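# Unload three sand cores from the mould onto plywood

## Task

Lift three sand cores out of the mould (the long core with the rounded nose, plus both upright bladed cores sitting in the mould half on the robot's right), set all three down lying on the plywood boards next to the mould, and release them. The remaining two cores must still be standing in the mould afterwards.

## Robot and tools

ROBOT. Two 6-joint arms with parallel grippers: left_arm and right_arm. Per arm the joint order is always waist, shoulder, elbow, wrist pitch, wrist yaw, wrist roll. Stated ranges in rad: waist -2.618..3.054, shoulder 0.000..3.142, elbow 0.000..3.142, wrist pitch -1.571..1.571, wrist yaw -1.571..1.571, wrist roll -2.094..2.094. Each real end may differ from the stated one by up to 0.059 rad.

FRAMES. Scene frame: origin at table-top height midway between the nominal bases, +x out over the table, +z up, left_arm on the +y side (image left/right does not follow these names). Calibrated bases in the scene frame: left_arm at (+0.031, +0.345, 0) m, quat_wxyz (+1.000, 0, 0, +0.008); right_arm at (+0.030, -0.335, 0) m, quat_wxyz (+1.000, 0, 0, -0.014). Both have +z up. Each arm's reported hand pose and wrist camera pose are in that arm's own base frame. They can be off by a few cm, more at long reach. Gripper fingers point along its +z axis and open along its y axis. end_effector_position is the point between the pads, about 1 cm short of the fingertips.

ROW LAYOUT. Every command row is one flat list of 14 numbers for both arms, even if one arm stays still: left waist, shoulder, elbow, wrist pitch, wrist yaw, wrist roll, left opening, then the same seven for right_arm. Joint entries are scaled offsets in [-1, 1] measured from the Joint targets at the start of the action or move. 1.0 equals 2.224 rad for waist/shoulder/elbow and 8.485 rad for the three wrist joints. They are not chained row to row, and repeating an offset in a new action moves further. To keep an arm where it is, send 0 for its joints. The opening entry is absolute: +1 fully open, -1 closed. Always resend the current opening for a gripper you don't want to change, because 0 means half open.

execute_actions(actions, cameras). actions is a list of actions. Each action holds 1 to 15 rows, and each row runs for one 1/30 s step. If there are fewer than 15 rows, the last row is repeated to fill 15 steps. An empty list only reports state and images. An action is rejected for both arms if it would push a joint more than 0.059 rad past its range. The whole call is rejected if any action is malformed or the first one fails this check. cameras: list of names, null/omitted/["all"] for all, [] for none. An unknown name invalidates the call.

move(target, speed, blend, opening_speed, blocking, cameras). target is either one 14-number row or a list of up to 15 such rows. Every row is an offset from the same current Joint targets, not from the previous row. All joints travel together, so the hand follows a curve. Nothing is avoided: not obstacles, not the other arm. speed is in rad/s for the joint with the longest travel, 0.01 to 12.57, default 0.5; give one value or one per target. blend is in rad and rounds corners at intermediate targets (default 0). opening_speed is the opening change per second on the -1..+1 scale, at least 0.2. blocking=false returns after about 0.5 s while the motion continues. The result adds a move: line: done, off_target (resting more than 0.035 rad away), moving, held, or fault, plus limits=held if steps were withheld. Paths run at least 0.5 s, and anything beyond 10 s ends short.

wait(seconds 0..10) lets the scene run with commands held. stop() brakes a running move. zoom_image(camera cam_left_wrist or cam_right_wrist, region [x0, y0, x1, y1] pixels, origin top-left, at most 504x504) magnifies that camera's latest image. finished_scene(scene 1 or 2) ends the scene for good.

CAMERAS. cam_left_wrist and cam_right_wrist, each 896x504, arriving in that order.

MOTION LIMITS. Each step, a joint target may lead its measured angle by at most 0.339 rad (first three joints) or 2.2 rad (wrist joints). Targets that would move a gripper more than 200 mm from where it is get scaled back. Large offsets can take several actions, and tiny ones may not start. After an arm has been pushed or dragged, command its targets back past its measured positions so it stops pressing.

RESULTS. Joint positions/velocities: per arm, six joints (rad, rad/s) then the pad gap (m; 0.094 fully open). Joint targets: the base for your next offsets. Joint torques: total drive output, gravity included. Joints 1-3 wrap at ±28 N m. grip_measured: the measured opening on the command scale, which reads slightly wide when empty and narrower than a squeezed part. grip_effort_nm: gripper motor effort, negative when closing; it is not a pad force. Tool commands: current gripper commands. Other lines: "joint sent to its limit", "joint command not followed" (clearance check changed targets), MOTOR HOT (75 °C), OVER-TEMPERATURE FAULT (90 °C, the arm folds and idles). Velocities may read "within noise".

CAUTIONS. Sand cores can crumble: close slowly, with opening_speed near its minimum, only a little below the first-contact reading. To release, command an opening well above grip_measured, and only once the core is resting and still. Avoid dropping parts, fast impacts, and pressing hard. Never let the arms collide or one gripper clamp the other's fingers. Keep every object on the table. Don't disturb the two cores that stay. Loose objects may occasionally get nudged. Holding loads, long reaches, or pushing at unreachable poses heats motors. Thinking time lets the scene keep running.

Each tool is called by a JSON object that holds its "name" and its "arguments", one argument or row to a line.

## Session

Scene 2 begins; first checking the initial state.

{"name": "execute_actions", "arguments": {
  "actions": []
}}

Scene clock: 0.00 s.
left_arm: end_effector_position=(+0.3493, -0.0518, +0.2095) grip_measured=+1.000 grip_effort_nm=n/a end_effector_quat_wxyz=(+0.534, -0.007, +0.815, -0.226) | right_arm: end_effector_position=(+0.3046, +0.0783, +0.1820) grip_measured=+1.000 grip_effort_nm=n/a end_effector_quat_wxyz=(+0.477, +0.034, +0.863, +0.162)
Joint positions: left_arm=[0.059 1.017 0.578 0.071 0.424 -0.25 0.094] | right_arm=[0.21 0.854 0.562 -0.224 -0.068 0.329 0.094]
Joint velocities: within noise
Joint torques (N m): no reading
Heat: left arm: 32 °C; right arm: 35 °C.
Joint targets: left_arm=[0.059 1.010 0.587 0.072 0.427 -0.248] | right_arm=[0.210 0.847 0.574 -0.220 -0.067 0.327]
Tool commands: left_gripper/opening=+1.0 right_gripper/opening=+1.0

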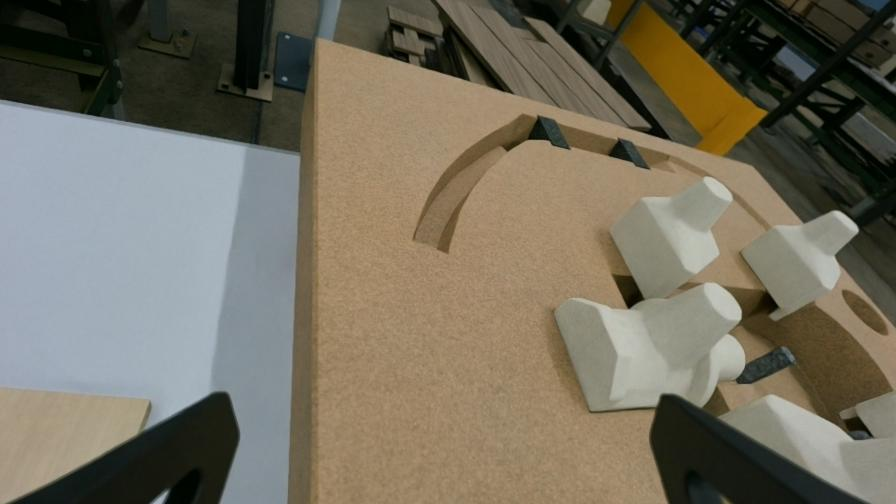

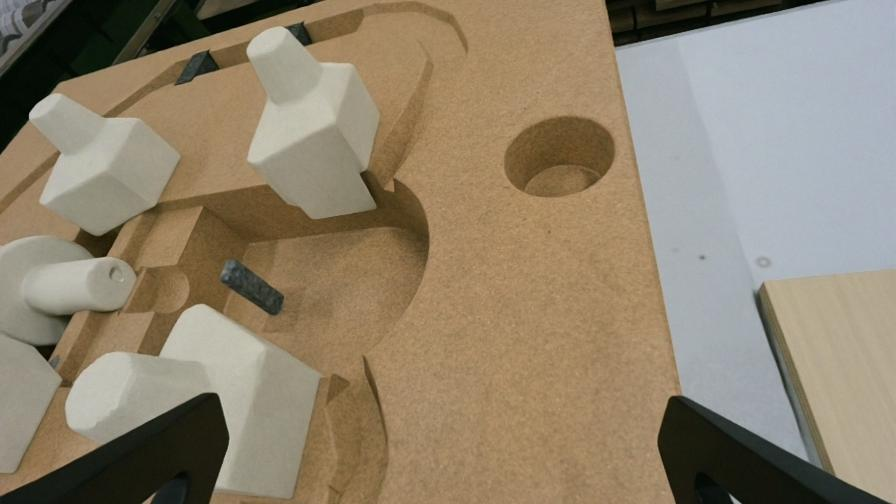

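{"name": "move", "arguments": {
  "target": [-0.2828,-0.319,-0.0683,-0.038,-0.0503,0.0292,0.5,0.108,-0.246,-0.0625,-0.0035,0.0079,-0.0385,0.4],
  "speed": 0.8
}}

Scene clock: 5.00 s.
left_arm: end_effector_position=(+0.2115, -0.1343, +0.2620) grip_measured=+0.502 grip_effort_nm=-0.061 end_effector_quat_wxyz=(+0.636, +0.208, +0.719, -0.191) | right_arm: end_effector_position=(+0.2252, +0.1091, +0.2642) grip_measured=+0.403 grip_effort_nm=-0.129 end_effector_quat_wxyz=(+0.649, -0.163, +0.727, +0.151)
Joint positions: left_arm=[-0.562 0.313 0.445 -0.252 0.011 -0.008 0.071] | right_arm=[0.443 0.31 0.446 -0.247 -0.006 0.006 0.066]
Joint torques (N m): left_arm=[-0.53 0.85 4.85 2.26 -0.09 0.03] | right_arm=[0.66 0.87 5.2 1.54 0.07 -0.1]
Heat: left arm: 33 °C; right arm: 36 °C.
Joint targets: left_arm=[-0.570 0.300 0.436 -0.250 0.000 -0.001] | right_arm=[0.450 0.300 0.435 -0.250 0.000 0.000]
move: done

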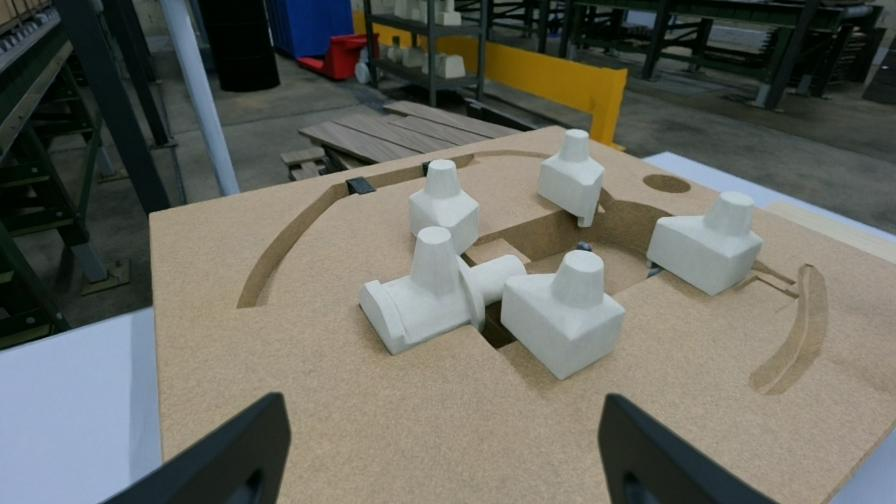

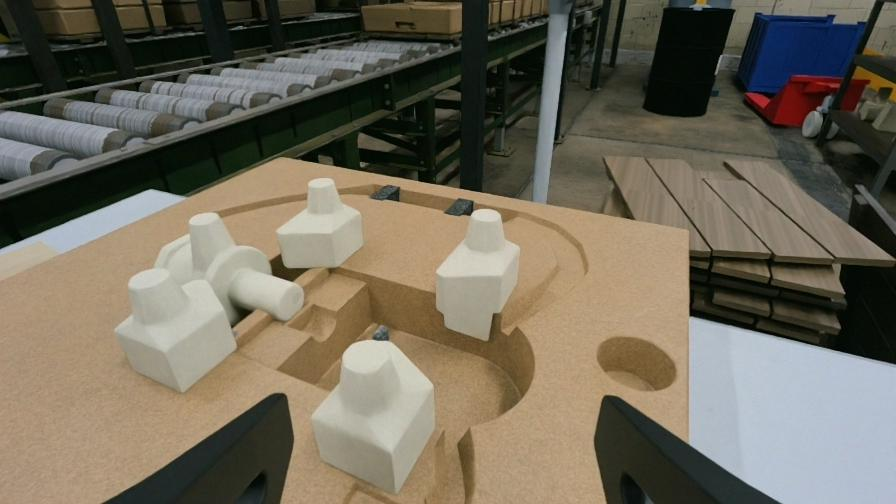

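{"name": "move", "arguments": {
  "target": [0,0,0,0,0,0,0.5,0.2977,0.5056,0.1330,0.0349,0.1296,0.0759,0.4],
  "speed": 0.9
}}

Scene clock: 33.37 s.
left_arm: end_effector_position=(+0.2116, -0.1341, +0.2618) grip_measured=+0.502 grip_effort_nm=-0.061 end_effector_quat_wxyz=(+0.636, +0.208, +0.719, -0.190) | right_arm: end_effector_position=(+0.2838, +0.2190, +0.1634) grip_measured=+0.403 grip_effort_nm=-0.125 end_effector_quat_wxyz=(+0.590, +0.026, +0.807, -0.025)
Joint positions: left_arm=[-0.562 0.313 0.445 -0.253 0.01 -0.007 0.071] | right_arm=[1.108 1.423 0.701 0.023 1.079 0.628 0.066]
Joint torques (N m): left_arm=[-0.57 0.91 4.86 2.24 -0.09 0.02] | right_arm=[0.4 -4.37 7.91 1.28 0.44 0.14]
Heat: left arm: 35 °C; right arm: 40 °C.
Joint targets: left_arm=[-0.570 0.300 0.436 -0.250 0.000 -0.001] | right_arm=[1.112 1.425 0.731 0.046 1.100 0.644]
move: done

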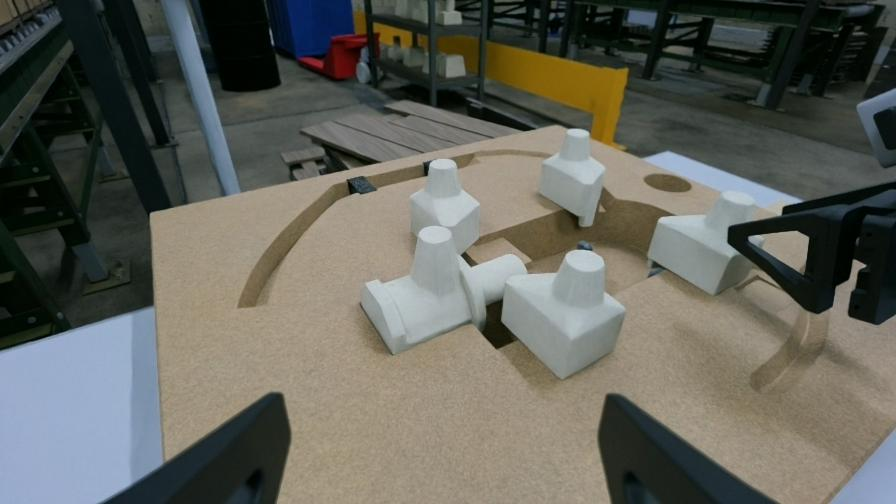

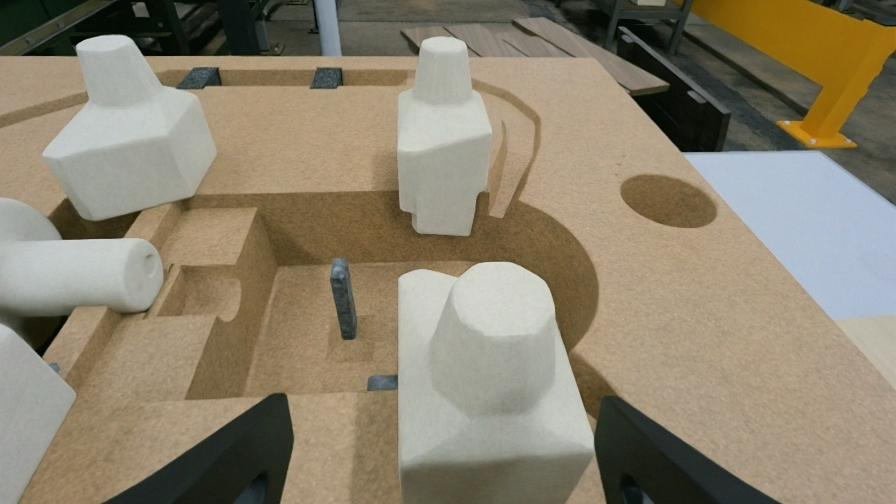

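{"name": "zoom_image", "arguments": {
  "camera": "cam_right_wrist",
  "region": [360, 230, 640, 504]
}}

Scaled by 1.800.

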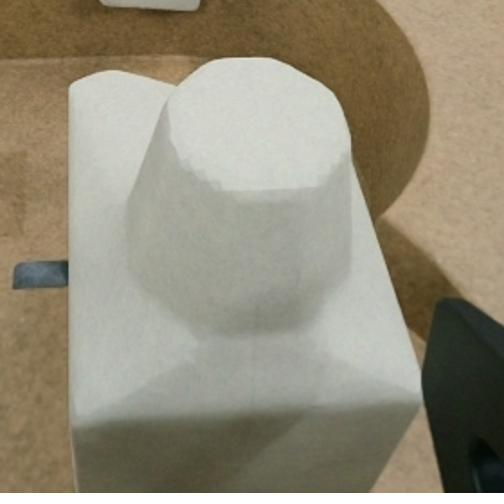

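{"name": "move", "arguments": {
  "target": [0,0,0,0,0,0,0.5,-0.0286,-0.0097,-0.0301,0.01756,-0.0040,-0.01167,0.4],
  "speed": 0.4,
  "cameras": ["cam_right_wrist"]
}}

Scene clock: 65.53 s.
left_arm: end_effector_position=(+0.2116, -0.1341, +0.2618) grip_measured=+0.502 grip_effort_nm=-0.061 end_effector_quat_wxyz=(+0.636, +0.208, +0.719, -0.190) | right_arm: end_effector_position=(+0.2989, +0.2129, +0.1713) grip_measured=+0.403 grip_effort_nm=-0.125 end_effector_quat_wxyz=(+0.606, +0.042, +0.794, -0.017)
Joint positions: left_arm=[-0.562 0.313 0.445 -0.253 0.01 -0.007 0.071] | right_arm=[1.054 1.423 0.674 0.172 1.064 0.543 0.066]
Joint torques (N m): left_arm=[-0.49 0.88 4.88 2.25 -0.1 0.01] | right_arm=[-0.46 -6.12 4.79 1.39 0.24 0]
Heat: left arm: 37 °C; right arm: 38 °C.
Joint targets: left_arm=[-0.570 0.300 0.436 -0.250 0.000 -0.001] | right_arm=[1.049 1.403 0.664 0.196 1.065 0.545]
move: done

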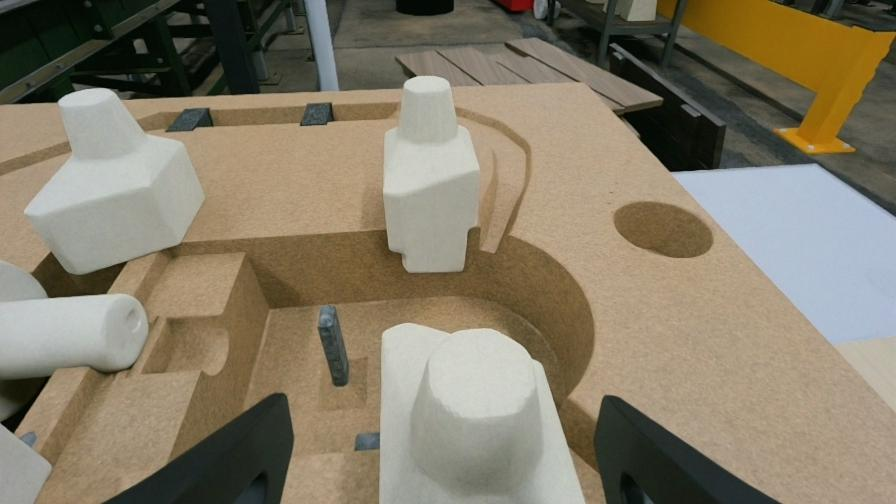

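{"name": "move", "arguments": {
  "target": [0,0,0,0,0,0,0.5,-0.0486,0.0378,-0.0166,0.01827,-0.01238,-0.01308,0.4],
  "speed": 0.25,
  "cameras": ["cam_right_wrist"]
}}

Scene clock: 75.30 s.
left_arm: end_effector_position=(+0.2116, -0.1341, +0.2617) grip_measured=+0.502 grip_effort_nm=-0.061 end_effector_quat_wxyz=(+0.635, +0.208, +0.719, -0.190) | right_arm: end_effector_position=(+0.3244, +0.2021, +0.1527) grip_measured=+0.403 grip_effort_nm=-0.129 end_effector_quat_wxyz=(+0.598, +0.029, +0.801, -0.025)
Joint positions: left_arm=[-0.562 0.313 0.445 -0.254 0.01 -0.007 0.071] | right_arm=[0.947 1.481 0.637 0.325 0.961 0.433 0.066]
Joint torques (N m): left_arm=[-0.53 0.88 4.89 2.24 -0.08 0.03] | right_arm=[-0.54 -4.34 4.59 1.47 0.21 -0.02]
Heat: left arm: 37 °C; right arm: 39 °C.
Joint targets: left_arm=[-0.570 0.300 0.436 -0.250 0.000 0.000] | right_arm=[0.941 1.487 0.627 0.350 0.960 0.434]
move: done

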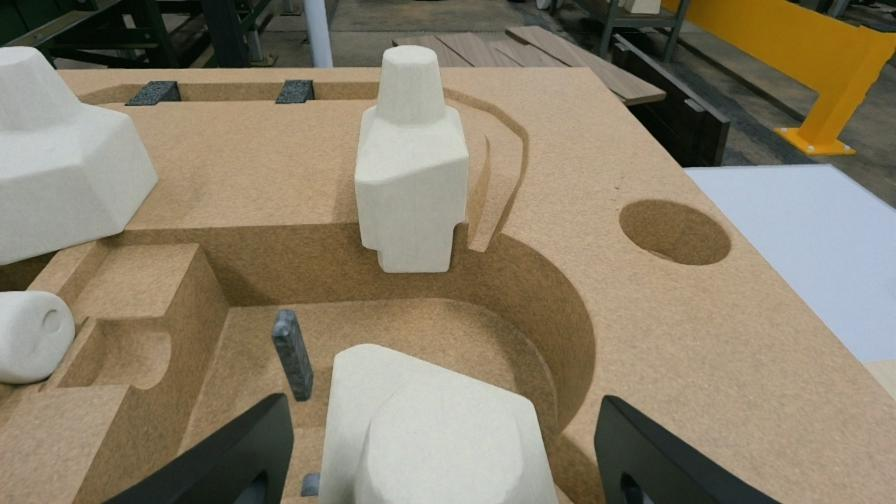

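{"name": "move", "arguments": {
  "target": [
    [0,0,0,0,0,0,0.5,0,0,0,0,0,0,-0.2]
  ],
  "opening_speed": 0.5,
  "cameras": ["cam_right_wrist"]
}}

{"name": "move", "arguments": {
  "target": [
    [0,0,0,0,0,0,0.5,0,0,0,0,0,0,-0.42]
  ],
  "opening_speed": 0.2,
  "cameras": []
}}

Scene clock: 80.70 s.
left_arm: end_effector_position=(+0.2116, -0.1341, +0.2617) grip_measured=+0.502 grip_effort_nm=-0.066 end_effector_quat_wxyz=(+0.635, +0.208, +0.719, -0.190) | right_arm: end_effector_position=(+0.3244, +0.2023, +0.1529) grip_measured=-0.197 grip_effort_nm=-0.129 end_effector_quat_wxyz=(+0.598, +0.029, +0.801, -0.025)
Joint positions: left_arm=[-0.562 0.313 0.445 -0.254 0.01 -0.007 0.071] | right_arm=[0.947 1.481 0.637 0.326 0.96 0.431 0.038]
Joint torques (N m): left_arm=[-0.51 0.87 4.85 2.23 -0.08 0.01] | right_arm=[-0.51 -4.34 4.59 1.44 0.2 -0.01]
Heat: left arm: 38 °C; right arm: 40 °C.
Joint targets: left_arm=[-0.570 0.300 0.436 -0.250 0.000 -0.001] | right_arm=[0.941 1.487 0.627 0.350 0.961 0.434]
move: done

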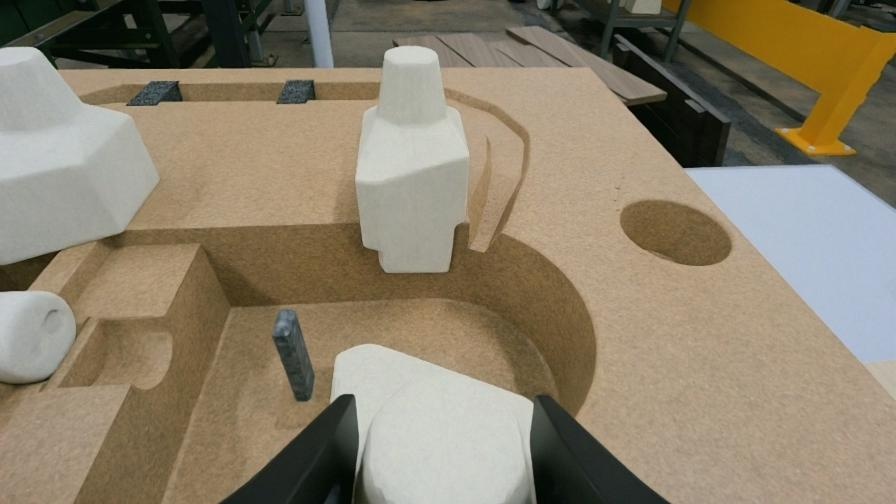

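Scene clock: 82.00 s.
left_arm: end_effector_position=(+0.2116, -0.1341, +0.2617) grip_measured=+0.502 grip_effort_nm=-0.056 end_effector_quat_wxyz=(+0.635, +0.208, +0.719, -0.190) | right_arm: end_effector_position=(+0.3244, +0.2026, +0.1528) grip_measured=-0.293 grip_effort_nm=-1.009 end_effector_quat_wxyz=(+0.598, +0.028, +0.801, -0.025)
Joint positions: left_arm=[-0.562 0.313 0.445 -0.254 0.01 -0.007 0.071] | right_arm=[0.947 1.481 0.637 0.326 0.959 0.43 0.033]
Joint torques (N m): left_arm=[-0.5 0.94 4.93 2.26 -0.09 0.02] | right_arm=[-0.51 -4.36 4.62 1.43 0.21 0]
Heat: left arm: 38 °C; right arm: 40 °C.
Joint targets: left_arm=[-0.570 0.300 0.436 -0.250 0.000 -0.001] | right_arm=[0.941 1.487 0.627 0.350 0.960 0.434]
move: done

{"name": "move", "arguments": {
  "target": [
    [0,0,0,0,0,0,0.5,0,-0.018,0.0202,0.0047,0.0041,0,-0.42],
    [0,0,0,0,0,0,0.5,0,-0.0504,0.0545,-0.0132,0.0041,0,-0.42],
    [0,0,0,0,0,0,0.5,0,-0.0731,0.0946,-0.02964,0.0041,0,-0.42],
    [0,0,0,0,0,0,0.5,0,-0.0832,0.1239,-0.04,0.0041,0,-0.42]
  ],
  "speed": [0.1,0.15,0.25,0.25],
  "blend": 0.02
}}

Scene clock: 92.77 s.
left_arm: end_effector_position=(+0.2116, -0.1341, +0.2617) grip_measured=+0.502 grip_effort_nm=-0.061 end_effector_quat_wxyz=(+0.635, +0.208, +0.719, -0.190) | right_arm: end_effector_position=(+0.3238, +0.2015, +0.2249) grip_measured=-0.293 grip_effort_nm=-1.004 end_effector_quat_wxyz=(+0.594, +0.024, +0.803, -0.031)
Joint positions: left_arm=[-0.562 0.313 0.445 -0.254 0.01 -0.007 0.071] | right_arm=[0.947 1.342 0.849 -0.042 0.96 0.43 0.033]
Joint torques (N m): left_arm=[-0.55 0.94 4.86 2.26 -0.1 0.01] | right_arm=[-0.53 -7.66 10.29 1.71 0.54 0]
Heat: left arm: 38 °C; right arm: 40 °C.
Joint targets: left_arm=[-0.570 0.300 0.436 -0.250 0.000 -0.001] | right_arm=[0.941 1.302 0.903 0.011 0.995 0.434]
move: off_target (right_arm); right_arm: the elbow is farthest, 0.053 rad from its target

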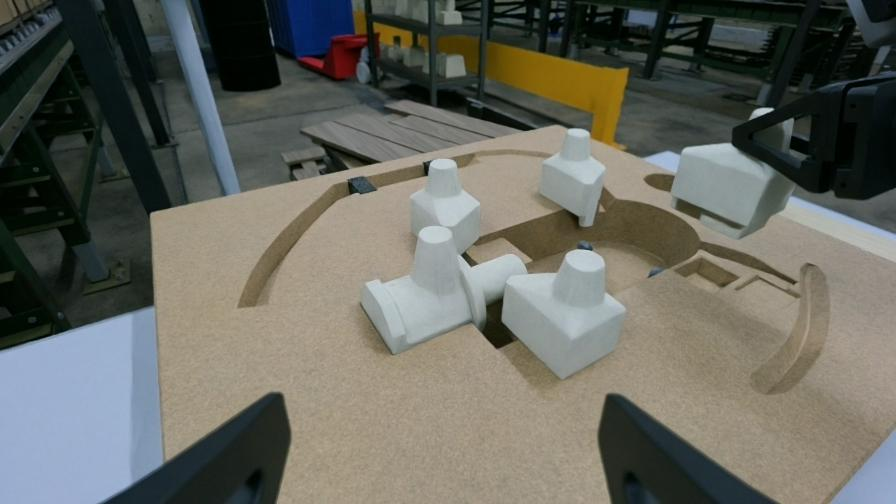

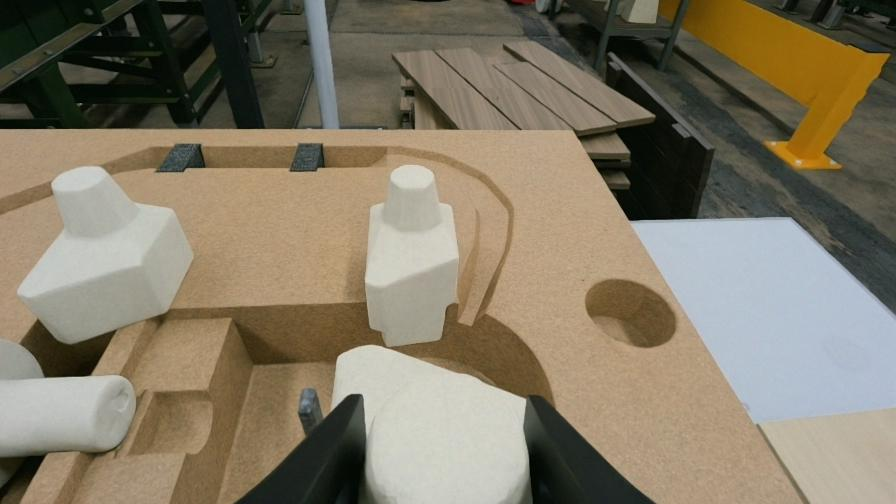

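{"name": "move", "arguments": {
  "target": [0,0,0,0,0,0,0.5,-0.5603,-0.1133,-0.1003,0.0235,-0.1173,-0.0512,-0.42],
  "speed": 0.7,
  "cameras": ["cam_right_wrist"]
}}

Scene clock: 103.03 s.
left_arm: end_effector_position=(+0.2116, -0.1340, +0.2617) grip_measured=+0.502 grip_effort_nm=-0.061 end_effector_quat_wxyz=(+0.635, +0.208, +0.719, -0.189) | right_arm: end_effector_position=(+0.3632, -0.1148, +0.2268) grip_measured=-0.293 grip_effort_nm=-1.009 end_effector_quat_wxyz=(+0.573, +0.128, +0.804, -0.091)
Joint positions: left_arm=[-0.562 0.313 0.445 -0.254 0.009 -0.007 0.071] | right_arm=[-0.304 1.089 0.672 0.085 0.01 0.005 0.033]
Joint torques (N m): left_arm=[-0.57 0.92 4.82 2.25 -0.08 0.01] | right_arm=[-0.17 -6.01 6.99 2.71 -0.13 -0.11]
Heat: left arm: 39 °C; right arm: 42 °C.
Joint targets: left_arm=[-0.570 0.300 0.436 -0.250 0.000 -0.001] | right_arm=[-0.306 1.050 0.680 0.210 0.000 0.000]
move: off_target (right_arm); right_arm: the wrist pitch is farthest, 0.126 rad from its target

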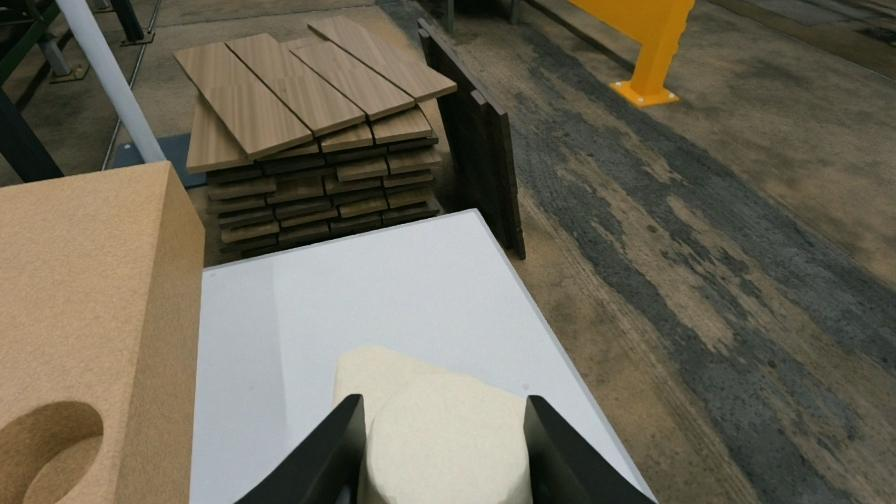

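{"name": "move", "arguments": {
  "target": [0,0,0,0,0,0,0.5,-0.1052,0.4137,0.5755,-0.1933,-0.0507,0.1155,-0.42],
  "speed": 0.7,
  "cameras": ["cam_right_wrist"]
}}

Scene clock: 110.10 s.
left_arm: end_effector_position=(+0.2116, -0.1340, +0.2617) grip_measured=+0.502 grip_effort_nm=-0.056 end_effector_quat_wxyz=(+0.635, +0.208, +0.719, -0.189) | right_arm: end_effector_position=(+0.3740, -0.1428, +0.1719) grip_measured=-0.294 grip_effort_nm=-1.004 end_effector_quat_wxyz=(+0.006, +0.663, +0.723, +0.196)
Joint positions: left_arm=[-0.562 0.313 0.445 -0.254 0.009 -0.007 0.071] | right_arm=[-0.534 1.975 1.914 -1.413 -0.383 0.968 0.033]
Joint torques (N m): left_arm=[-0.47 0.79 4.92 2.25 -0.1 0.01] | right_arm=[-0.49 -8.96 8.81 0.11 -0.67 0.07]
Heat: left arm: 39 °C; right arm: 44 °C.
Joint targets: left_arm=[-0.570 0.300 0.436 -0.250 0.000 -0.001] | right_arm=[-0.540 1.971 1.959 -1.430 -0.430 0.980]
move: off_target (right_arm); right_arm: the wrist yaw is farthest, 0.048 rad from its target

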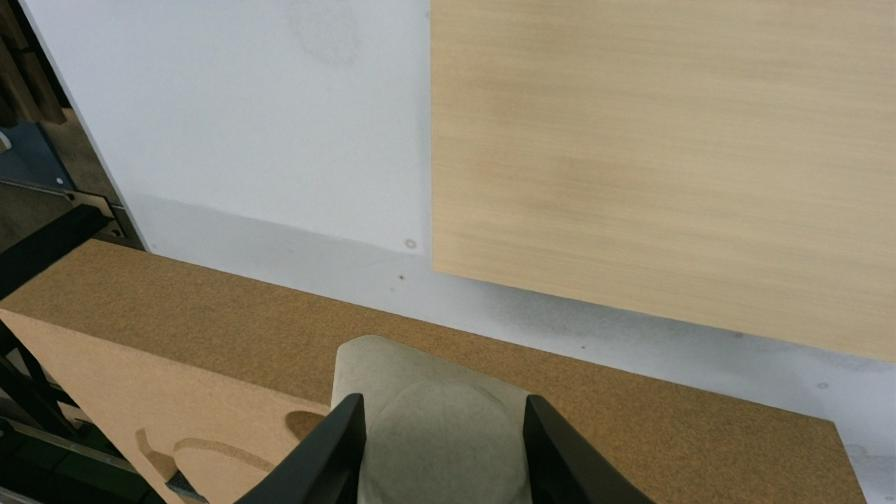

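{"name": "move", "arguments": {
  "target": [
    [0,0,0,0,0,0,0.5,-0.0279,-0.0333,-0.2176,0.0454,-0.0054,-0.0014,-0.42],
    [0,0,0,0,0,0,0.5,-0.0279,-0.018,-0.2594,0.0589,-0.0054,-0.0014,-0.42]
  ],
  "speed": [0.4,0.15],
  "blend": 0.05,
  "cameras": ["cam_right_wrist"]
}}

Scene clock: 132.27 s.
left_arm: end_effector_position=(+0.2116, -0.1340, +0.2617) grip_measured=+0.502 grip_effort_nm=-0.061 end_effector_quat_wxyz=(+0.635, +0.208, +0.719, -0.189) | right_arm: end_effector_position=(+0.3498, -0.1427, +0.0524) grip_measured=-0.294 grip_effort_nm=-1.009 end_effector_quat_wxyz=(-0.017, +0.683, +0.695, +0.224)
Joint positions: left_arm=[-0.562 0.313 0.445 -0.254 0.009 -0.007 0.071] | right_arm=[-0.598 1.956 1.391 -0.956 -0.452 0.967 0.033]
Joint torques (N m): left_arm=[-0.51 0.9 4.88 2.23 -0.07 -0.01] | right_arm=[-0.36 -10.39 4.4 0.42 -0.44 -0.02]
Heat: left arm: 40 °C; right arm: 38 °C.
Joint targets: left_arm=[-0.570 0.300 0.436 -0.250 0.000 -0.001] | right_arm=[-0.602 1.930 1.383 -0.930 -0.476 0.968]
move: done

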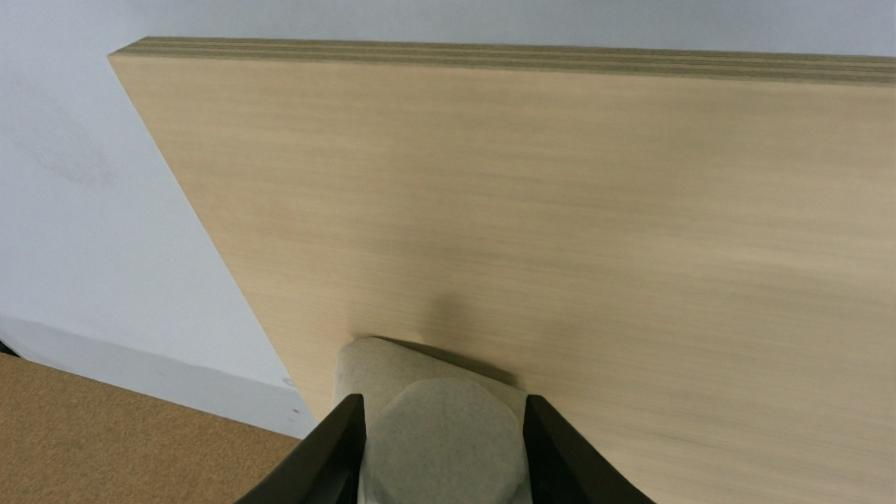

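{"name": "move", "arguments": {
  "target": [0,0,0,0,0,0,0.5,0,0.0024,-0.006,0.0022,0.0,0,-0.42],
  "speed": 0.1,
  "cameras": []
}}

{"name": "move", "arguments": {
  "target": [0,0,0,0,0,0,0.5,0,0.0015,-0.0036,0.0013,0.0,0,-0.42],
  "speed": 0.1,
  "cameras": ["cam_right_wrist"]
}}

Scene clock: 135.93 s.
left_arm: end_effector_position=(+0.2116, -0.1340, +0.2617) grip_measured=+0.502 grip_effort_nm=-0.061 end_effector_quat_wxyz=(+0.635, +0.208, +0.719, -0.189) | right_arm: end_effector_position=(+0.3520, -0.1423, +0.0514) grip_measured=-0.294 grip_effort_nm=-1.004 end_effector_quat_wxyz=(-0.013, +0.681, +0.695, +0.230)
Joint positions: left_arm=[-0.562 0.313 0.445 -0.254 0.009 -0.007 0.071] | right_arm=[-0.598 1.956 1.382 -0.937 -0.462 0.966 0.033]
Joint torques (N m): left_arm=[-0.58 0.96 4.81 2.26 -0.08 0] | right_arm=[-0.39 -9.92 3.95 0.44 -0.35 -0.01]
Heat: left arm: 40 °C; right arm: 38 °C.
Joint targets: left_arm=[-0.570 0.300 0.436 -0.250 0.000 -0.001] | right_arm=[-0.602 1.936 1.369 -0.911 -0.476 0.968]
move: done

Scene clock: 136.63 s.
left_arm: end_effector_position=(+0.2116, -0.1340, +0.2617) grip_measured=+0.502 grip_effort_nm=-0.061 end_effector_quat_wxyz=(+0.635, +0.208, +0.719, -0.189) | right_arm: end_effector_position=(+0.3533, -0.1419, +0.0507) grip_measured=-0.294 grip_effort_nm=-1.009 end_effector_quat_wxyz=(-0.011, +0.679, +0.695, +0.234)
Joint positions: left_arm=[-0.562 0.313 0.445 -0.254 0.009 -0.007 0.071] | right_arm=[-0.598 1.956 1.377 -0.926 -0.468 0.965 0.033]
Joint torques (N m): left_arm=[-0.5 0.85 4.83 2.26 -0.09 0.01] | right_arm=[-0.36 -9.65 3.95 0.47 -0.33 0]
Heat: left arm: 40 °C; right arm: 38 °C.
Joint targets: left_arm=[-0.570 0.300 0.436 -0.250 0.000 -0.001] | right_arm=[-0.602 1.939 1.361 -0.900 -0.476 0.968]
move: done

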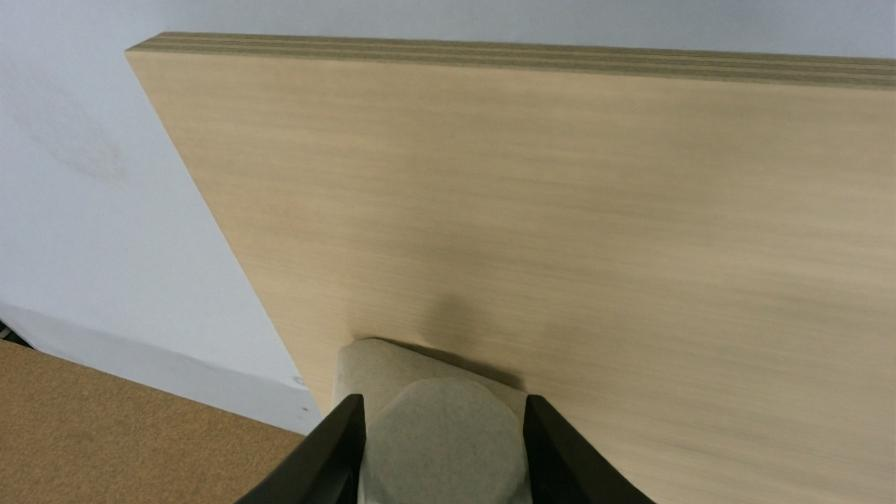

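{"name": "move", "arguments": {
  "target": [0,0,0,0,0,0,0.5,0,0.0,-0.0055,0.0030,0.0,0,-0.42],
  "speed": 0.1,
  "cameras": []
}}

{"name": "move", "arguments": {
  "target": [0,0,0,0,0,0,0.5,0,0.0,-0.0055,0.0014,0.0,0,-0.42],
  "speed": 0.1,
  "cameras": ["cam_right_wrist"]
}}

Scene clock: 142.47 s.
left_arm: end_effector_position=(+0.2116, -0.1340, +0.2617) grip_measured=+0.502 grip_effort_nm=-0.056 end_effector_quat_wxyz=(+0.635, +0.208, +0.719, -0.189) | right_arm: end_effector_position=(+0.3551, -0.1419, +0.0494) grip_measured=-0.294 grip_effort_nm=-1.004 end_effector_quat_wxyz=(-0.007, +0.678, +0.695, +0.241)
Joint positions: left_arm=[-0.562 0.313 0.445 -0.254 0.009 -0.007 0.071] | right_arm=[-0.6 1.956 1.367 -0.906 -0.481 0.964 0.033]
Joint torques (N m): left_arm=[-0.59 0.87 4.83 2.24 -0.11 0.01] | right_arm=[-0.14 -9.65 3.77 0.53 -0.23 0.01]
Heat: left arm: 40 °C; right arm: 37 °C.
Joint targets: left_arm=[-0.570 0.300 0.436 -0.250 0.000 -0.001] | right_arm=[-0.602 1.939 1.349 -0.875 -0.476 0.968]
move: done

Scene clock: 143.17 s.
left_arm: end_effector_position=(+0.2116, -0.1340, +0.2617) grip_measured=+0.502 grip_effort_nm=-0.066 end_effector_quat_wxyz=(+0.635, +0.208, +0.719, -0.189) | right_arm: end_effector_position=(+0.3552, -0.1417, +0.0491) grip_measured=-0.294 grip_effort_nm=-0.999 end_effector_quat_wxyz=(-0.004, +0.677, +0.695, +0.242)
Joint positions: left_arm=[-0.562 0.313 0.445 -0.254 0.009 -0.007 0.071] | right_arm=[-0.6 1.951 1.357 -0.894 -0.482 0.964 0.033]
Joint torques (N m): left_arm=[-0.53 0.88 4.83 2.27 -0.07 0.02] | right_arm=[-0.13 -9.11 3.45 0.56 -0.17 0.01]
Heat: left arm: 40 °C; right arm: 37 °C.
Joint targets: left_arm=[-0.570 0.300 0.436 -0.250 0.000 -0.001] | right_arm=[-0.602 1.939 1.337 -0.863 -0.476 0.968]
move: done

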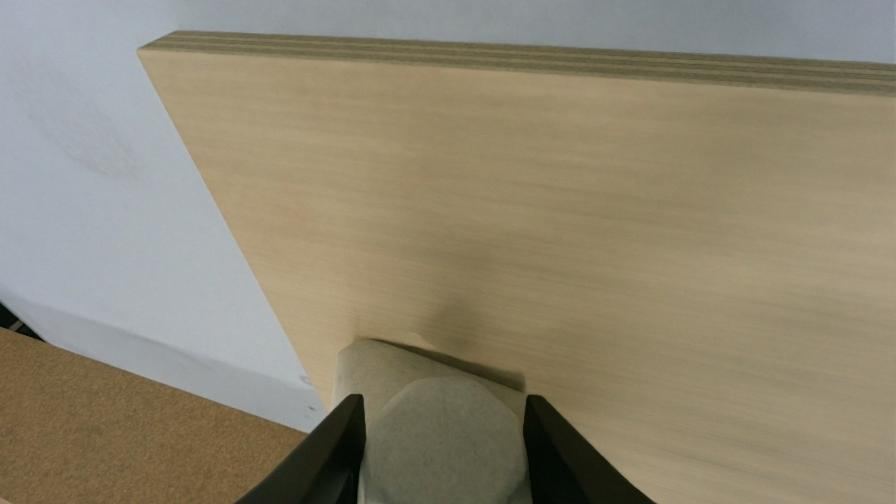

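{"name": "move", "arguments": {
  "target": [0,0,0,0,0,0,0.5,0,0.001,-0.0075,0.0018,0.0,0,-0.42],
  "speed": 0.1,
  "cameras": []
}}

{"name": "move", "arguments": {
  "target": [0,0,0,0,0,0,0.5,0,0.001,-0.0055,0.0014,0.0,0,-0.42],
  "speed": 0.1,
  "cameras": ["cam_right_wrist"]
}}

Scene clock: 146.60 s.
left_arm: end_effector_position=(+0.2116, -0.1340, +0.2617) grip_measured=+0.502 grip_effort_nm=-0.066 end_effector_quat_wxyz=(+0.635, +0.208, +0.719, -0.189) | right_arm: end_effector_position=(+0.3545, -0.1418, +0.0483) grip_measured=-0.294 grip_effort_nm=-1.004 end_effector_quat_wxyz=(-0.001, +0.677, +0.694, +0.245)
Joint positions: left_arm=[-0.562 0.313 0.445 -0.254 0.009 -0.007 0.071] | right_arm=[-0.604 1.945 1.343 -0.88 -0.489 0.964 0.033]
Joint torques (N m): left_arm=[-0.59 0.92 4.81 2.26 -0.11 0.03] | right_arm=[0.18 -8.51 3.21 0.56 -0.12 0.02]
Heat: left arm: 40 °C; right arm: 37 °C.
Joint targets: left_arm=[-0.570 0.300 0.436 -0.250 0.000 -0.001] | right_arm=[-0.602 1.941 1.320 -0.847 -0.476 0.968]
move: done

Scene clock: 147.37 s.
left_arm: end_effector_position=(+0.2116, -0.1340, +0.2617) grip_measured=+0.502 grip_effort_nm=-0.066 end_effector_quat_wxyz=(+0.635, +0.208, +0.719, -0.189) | right_arm: end_effector_position=(+0.3558, -0.1416, +0.0472) grip_measured=-0.294 grip_effort_nm=-1.004 end_effector_quat_wxyz=(+0.003, +0.675, +0.694, +0.250)
Joint positions: left_arm=[-0.562 0.313 0.445 -0.254 0.009 -0.007 0.071] | right_arm=[-0.605 1.943 1.332 -0.861 -0.497 0.963 0.033]
Joint torques (N m): left_arm=[-0.54 0.76 4.74 2.26 -0.07 0.03] | right_arm=[0.31 -8.17 3.25 0.5 -0.03 0.02]
Heat: left arm: 40 °C; right arm: 37 °C.
Joint targets: left_arm=[-0.570 0.300 0.436 -0.250 0.000 -0.001] | right_arm=[-0.602 1.944 1.308 -0.836 -0.476 0.968]
move: done

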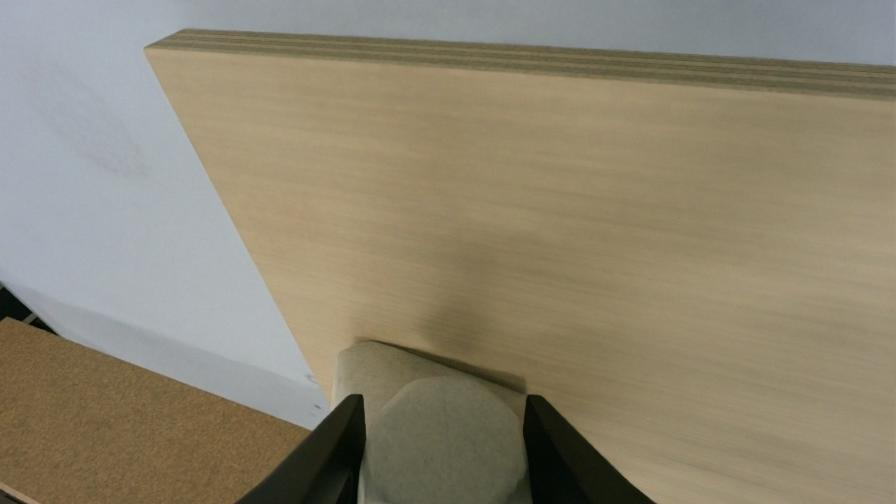

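{"name": "move", "arguments": {
  "target": [0,0,0,0,0,0,0.5,0,0,0,0,0.0,0,0.0],
  "speed": 0.1,
  "opening_speed": 0.25,
  "cameras": ["cam_right_wrist"]
}}

Scene clock: 151.73 s.
left_arm: end_effector_position=(+0.2116, -0.1340, +0.2617) grip_measured=+0.502 grip_effort_nm=-0.066 end_effector_quat_wxyz=(+0.635, +0.208, +0.719, -0.189) | right_arm: end_effector_position=(+0.3534, -0.1433, +0.0425) grip_measured=-0.003 grip_effort_nm=0.183 end_effector_quat_wxyz=(+0.005, +0.677, +0.695, +0.242)
Joint positions: left_arm=[-0.562 0.313 0.445 -0.254 0.009 -0.007 0.071] | right_arm=[-0.605 1.943 1.318 -0.847 -0.479 0.963 0.047]
Joint torques (N m): left_arm=[-0.53 0.84 4.9 2.27 -0.09 0.01] | right_arm=[0.28 -8.17 4.19 0.37 -0.2 0.02]
Heat: left arm: 40 °C; right arm: 37 °C.
Joint targets: left_arm=[-0.570 0.300 0.436 -0.250 0.000 -0.001] | right_arm=[-0.602 1.944 1.308 -0.836 -0.476 0.968]
move: done

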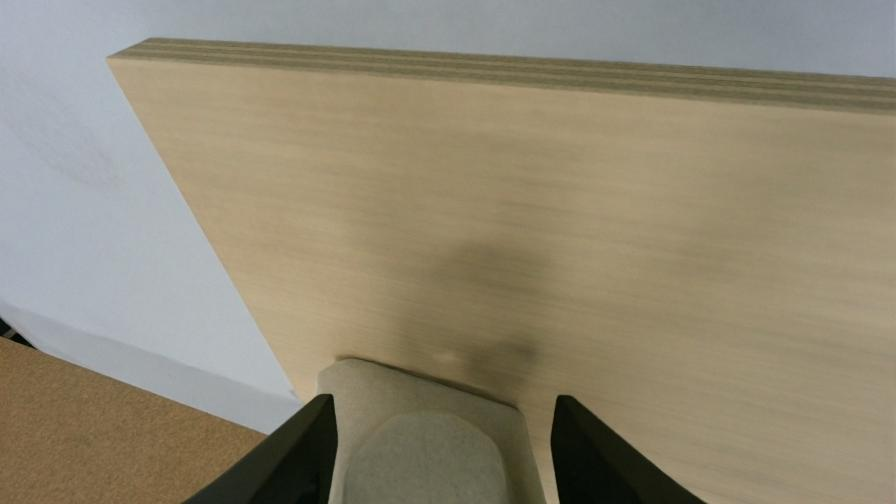

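{"name": "move", "arguments": {
  "target": [0,0,0,0,0,0,0.5,0,0,0.003,0,0.0,0,0.35],
  "speed": 0.1,
  "opening_speed": 0.4,
  "cameras": []
}}

{"name": "move", "arguments": {
  "target": [-0.1169,0.5342,0.2603,0.0322,-0.0724,-0.0362,0.5,-0.0297,-0.0126,0.1232,-0.0377,0.0012,-0.0078,0.35],
  "speed": 0.7
}}

Scene clock: 165.60 s.
left_arm: end_effector_position=(+0.2116, -0.1340, +0.2617) grip_measured=+0.502 grip_effort_nm=-0.061 end_effector_quat_wxyz=(+0.635, +0.208, +0.719, -0.189) | right_arm: end_effector_position=(+0.3534, -0.1434, +0.0425) grip_measured=+0.347 grip_effort_nm=0.183 end_effector_quat_wxyz=(+0.005, +0.677, +0.695, +0.242)
Joint positions: left_arm=[-0.562 0.313 0.445 -0.254 0.009 -0.007 0.071] | right_arm=[-0.605 1.943 1.318 -0.847 -0.479 0.963 0.063]
Joint torques (N m): left_arm=[-0.53 0.94 4.85 2.26 -0.1 0] | right_arm=[0.31 -8.17 4.68 0.37 -0.2 0.02]
Heat: left arm: 41 °C; right arm: 39 °C.
Joint targets: left_arm=[-0.570 0.300 0.436 -0.250 0.000 -0.001] | right_arm=[-0.602 1.944 1.315 -0.836 -0.476 0.968]
move: done

Scene clock: 168.10 s.
left_arm: end_effector_position=(+0.3681, -0.2485, +0.2152) grip_measured=+0.502 grip_effort_nm=-0.056 end_effector_quat_wxyz=(+0.550, +0.068, +0.831, -0.047) | right_arm: end_effector_position=(+0.3472, -0.1667, +0.0993) grip_measured=+0.347 grip_effort_nm=0.178 end_effector_quat_wxyz=(-0.006, +0.683, +0.692, +0.233)
Joint positions: left_arm=[-0.824 1.481 0.987 0.003 -0.597 -0.297 0.071] | right_arm=[-0.66 1.943 1.559 -1.139 -0.468 0.908 0.063]
Joint torques (N m): left_arm=[-0.36 -5.2 8.01 2.19 -0.38 -0.15] | right_arm=[-0.47 -10.65 7.46 0.04 -0.21 -0.11]
Heat: left arm: 41 °C; right arm: 39 °C.
Joint targets: left_arm=[-0.830 1.488 1.014 0.023 -0.614 -0.308] | right_arm=[-0.668 1.916 1.589 -1.156 -0.466 0.902]
move: done

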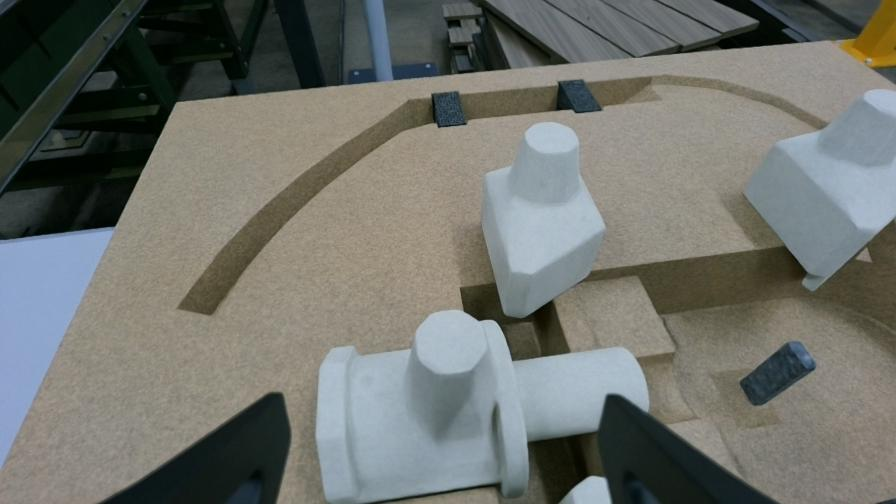

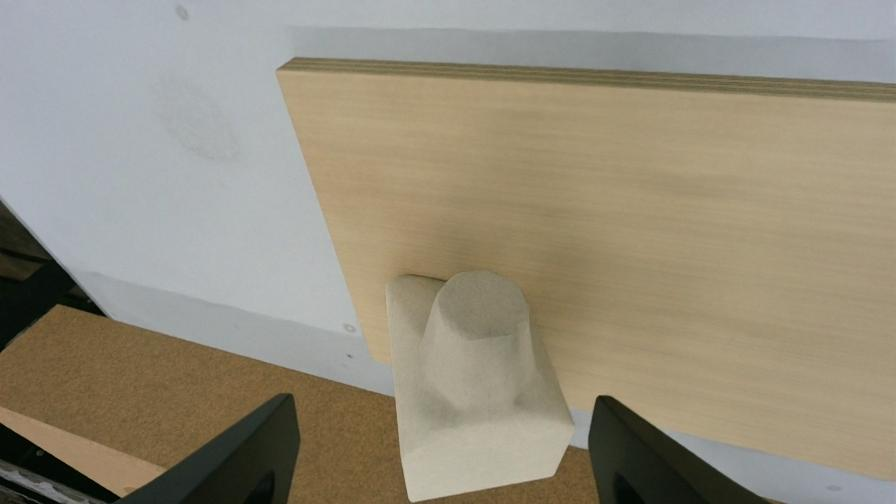

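{"name": "move", "arguments": {
  "target": [
    [0.0202,0.0665,-0.0265,0.0231,0.0051,0.0032,0.5,0.1655,-0.3755,-0.4267,0.1542,0.0549,-0.1063,0.35],
    [0.0202,0.0665,-0.0265,0.0231,0.0051,0.0032,0.5,0.5715,-0.0926,-0.2878,0.1905,0.1205,-0.0829,0.35]
  ],
  "speed": 0.8,
  "blend": 0.15
}}

Scene clock: 201.17 s.
left_arm: end_effector_position=(+0.3940, -0.2585, +0.1841) grip_measured=+0.502 grip_effort_nm=-0.051 end_effector_quat_wxyz=(+0.559, +0.059, +0.825, -0.051) | right_arm: end_effector_position=(+0.4450, +0.1979, +0.1699) grip_measured=+0.347 grip_effort_nm=0.173 end_effector_quat_wxyz=(+0.591, -0.015, +0.806, +0.007)
Joint positions: left_arm=[-0.791 1.619 0.966 0.197 -0.578 -0.282 0.071] | right_arm=[0.608 1.704 0.913 0.431 0.548 0.186 0.063]
Joint torques (N m): left_arm=[0.49 -5.46 4.63 2.24 -0.09 -0.05] | right_arm=[-0.21 -6.58 8.47 1.71 0.14 0.11]
Heat: left arm: 44 °C; right arm: 44 °C.
Joint targets: left_arm=[-0.785 1.636 0.956 0.219 -0.571 -0.281] | right_arm=[0.603 1.710 0.948 0.461 0.557 0.198]
move: done

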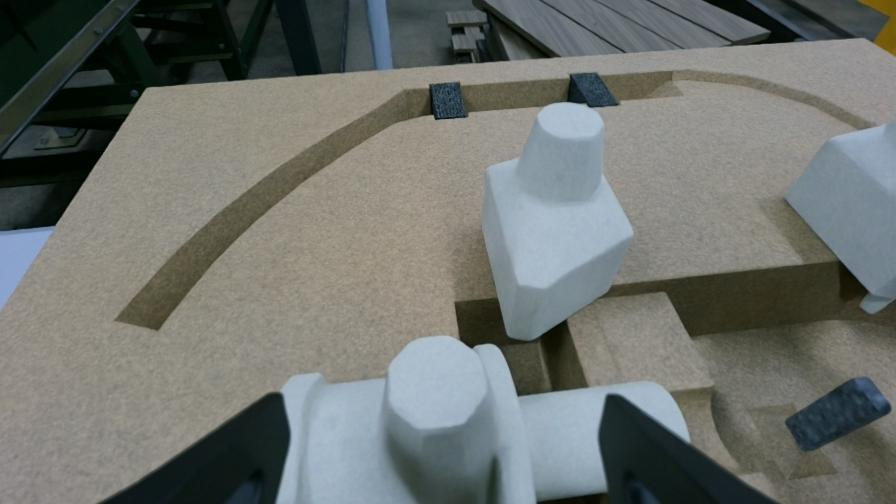

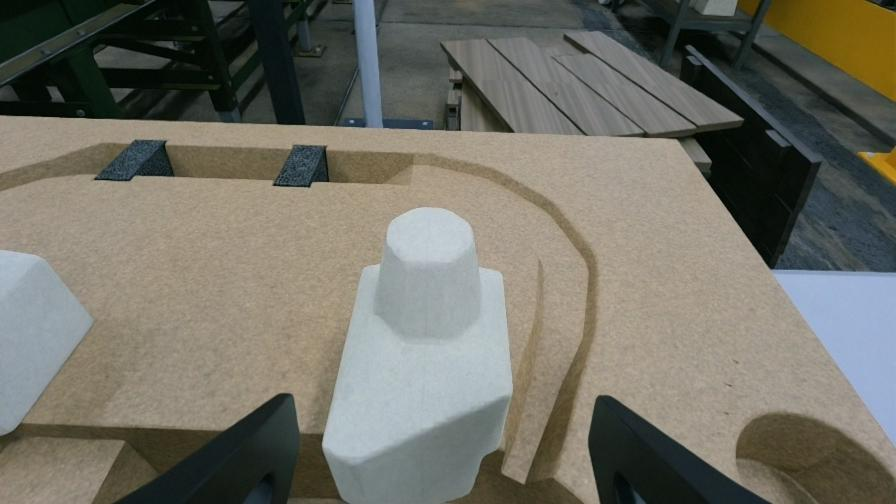

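{"name": "move", "arguments": {
  "target": [
    [0.012,0.027,0.0175,0.004,0.003,0.002,0.5,-0.0216,0.0769,0.071,0.0042,-0.005,-0.0021,0.35],
    [0.0234,0.0544,0.0351,0.0081,0.0062,0.0039,0.5,-0.038,0.1214,0.116,0.0047,-0.0091,-0.0041,0.35]
  ],
  "speed": [0.3,0.2],
  "blend": 0.05
}}

Scene clock: 228.27 s.
left_arm: end_effector_position=(+0.4204, -0.2623, +0.1587) grip_measured=+0.502 grip_effort_nm=-0.046 end_effector_quat_wxyz=(+0.551, +0.068, +0.831, -0.048) | right_arm: end_effector_position=(+0.5194, +0.2054, +0.1568) grip_measured=+0.347 grip_effort_nm=0.178 end_effector_quat_wxyz=(+0.600, -0.002, +0.800, +0.007)
Joint positions: left_arm=[-0.74 1.739 1.007 0.267 -0.523 -0.251 0.071] | right_arm=[0.525 1.968 1.173 0.471 0.488 0.165 0.063]
Joint velocities: left_arm=[-0.007 -0.007 -0.002 -0.022 0.154 0.007 0.001] | right_arm=[within noise]
Joint torques (N m): left_arm=[0.58 -6.15 7.57 2.23 -0.07 0] | right_arm=[-0.54 -8.2 8.32 1.75 0.01 -0.07]
Heat: left arm: 43 °C; right arm: 39 °C.
Joint targets: left_arm=[-0.733 1.757 1.034 0.288 -0.518 -0.247] | right_arm=[0.519 1.980 1.206 0.501 0.479 0.164]
move: done

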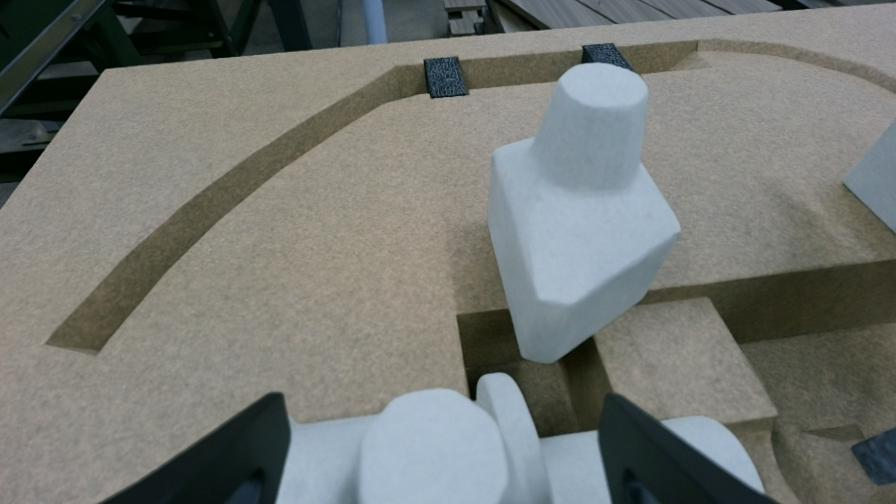

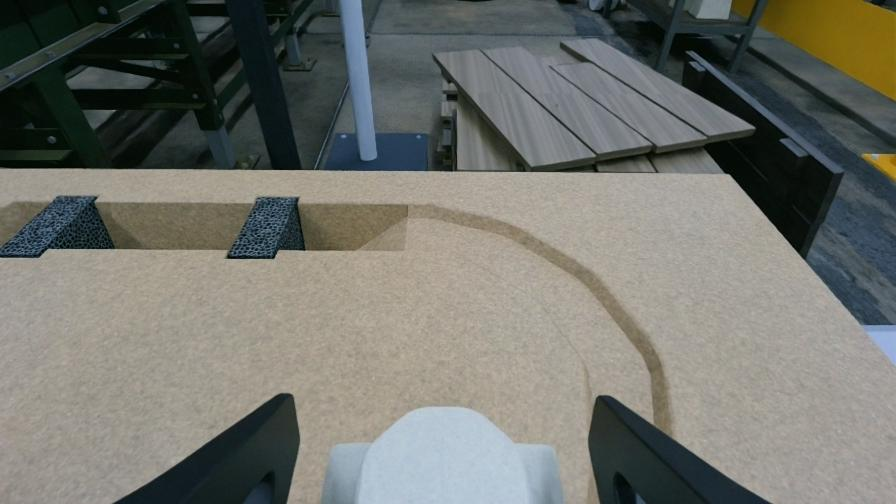

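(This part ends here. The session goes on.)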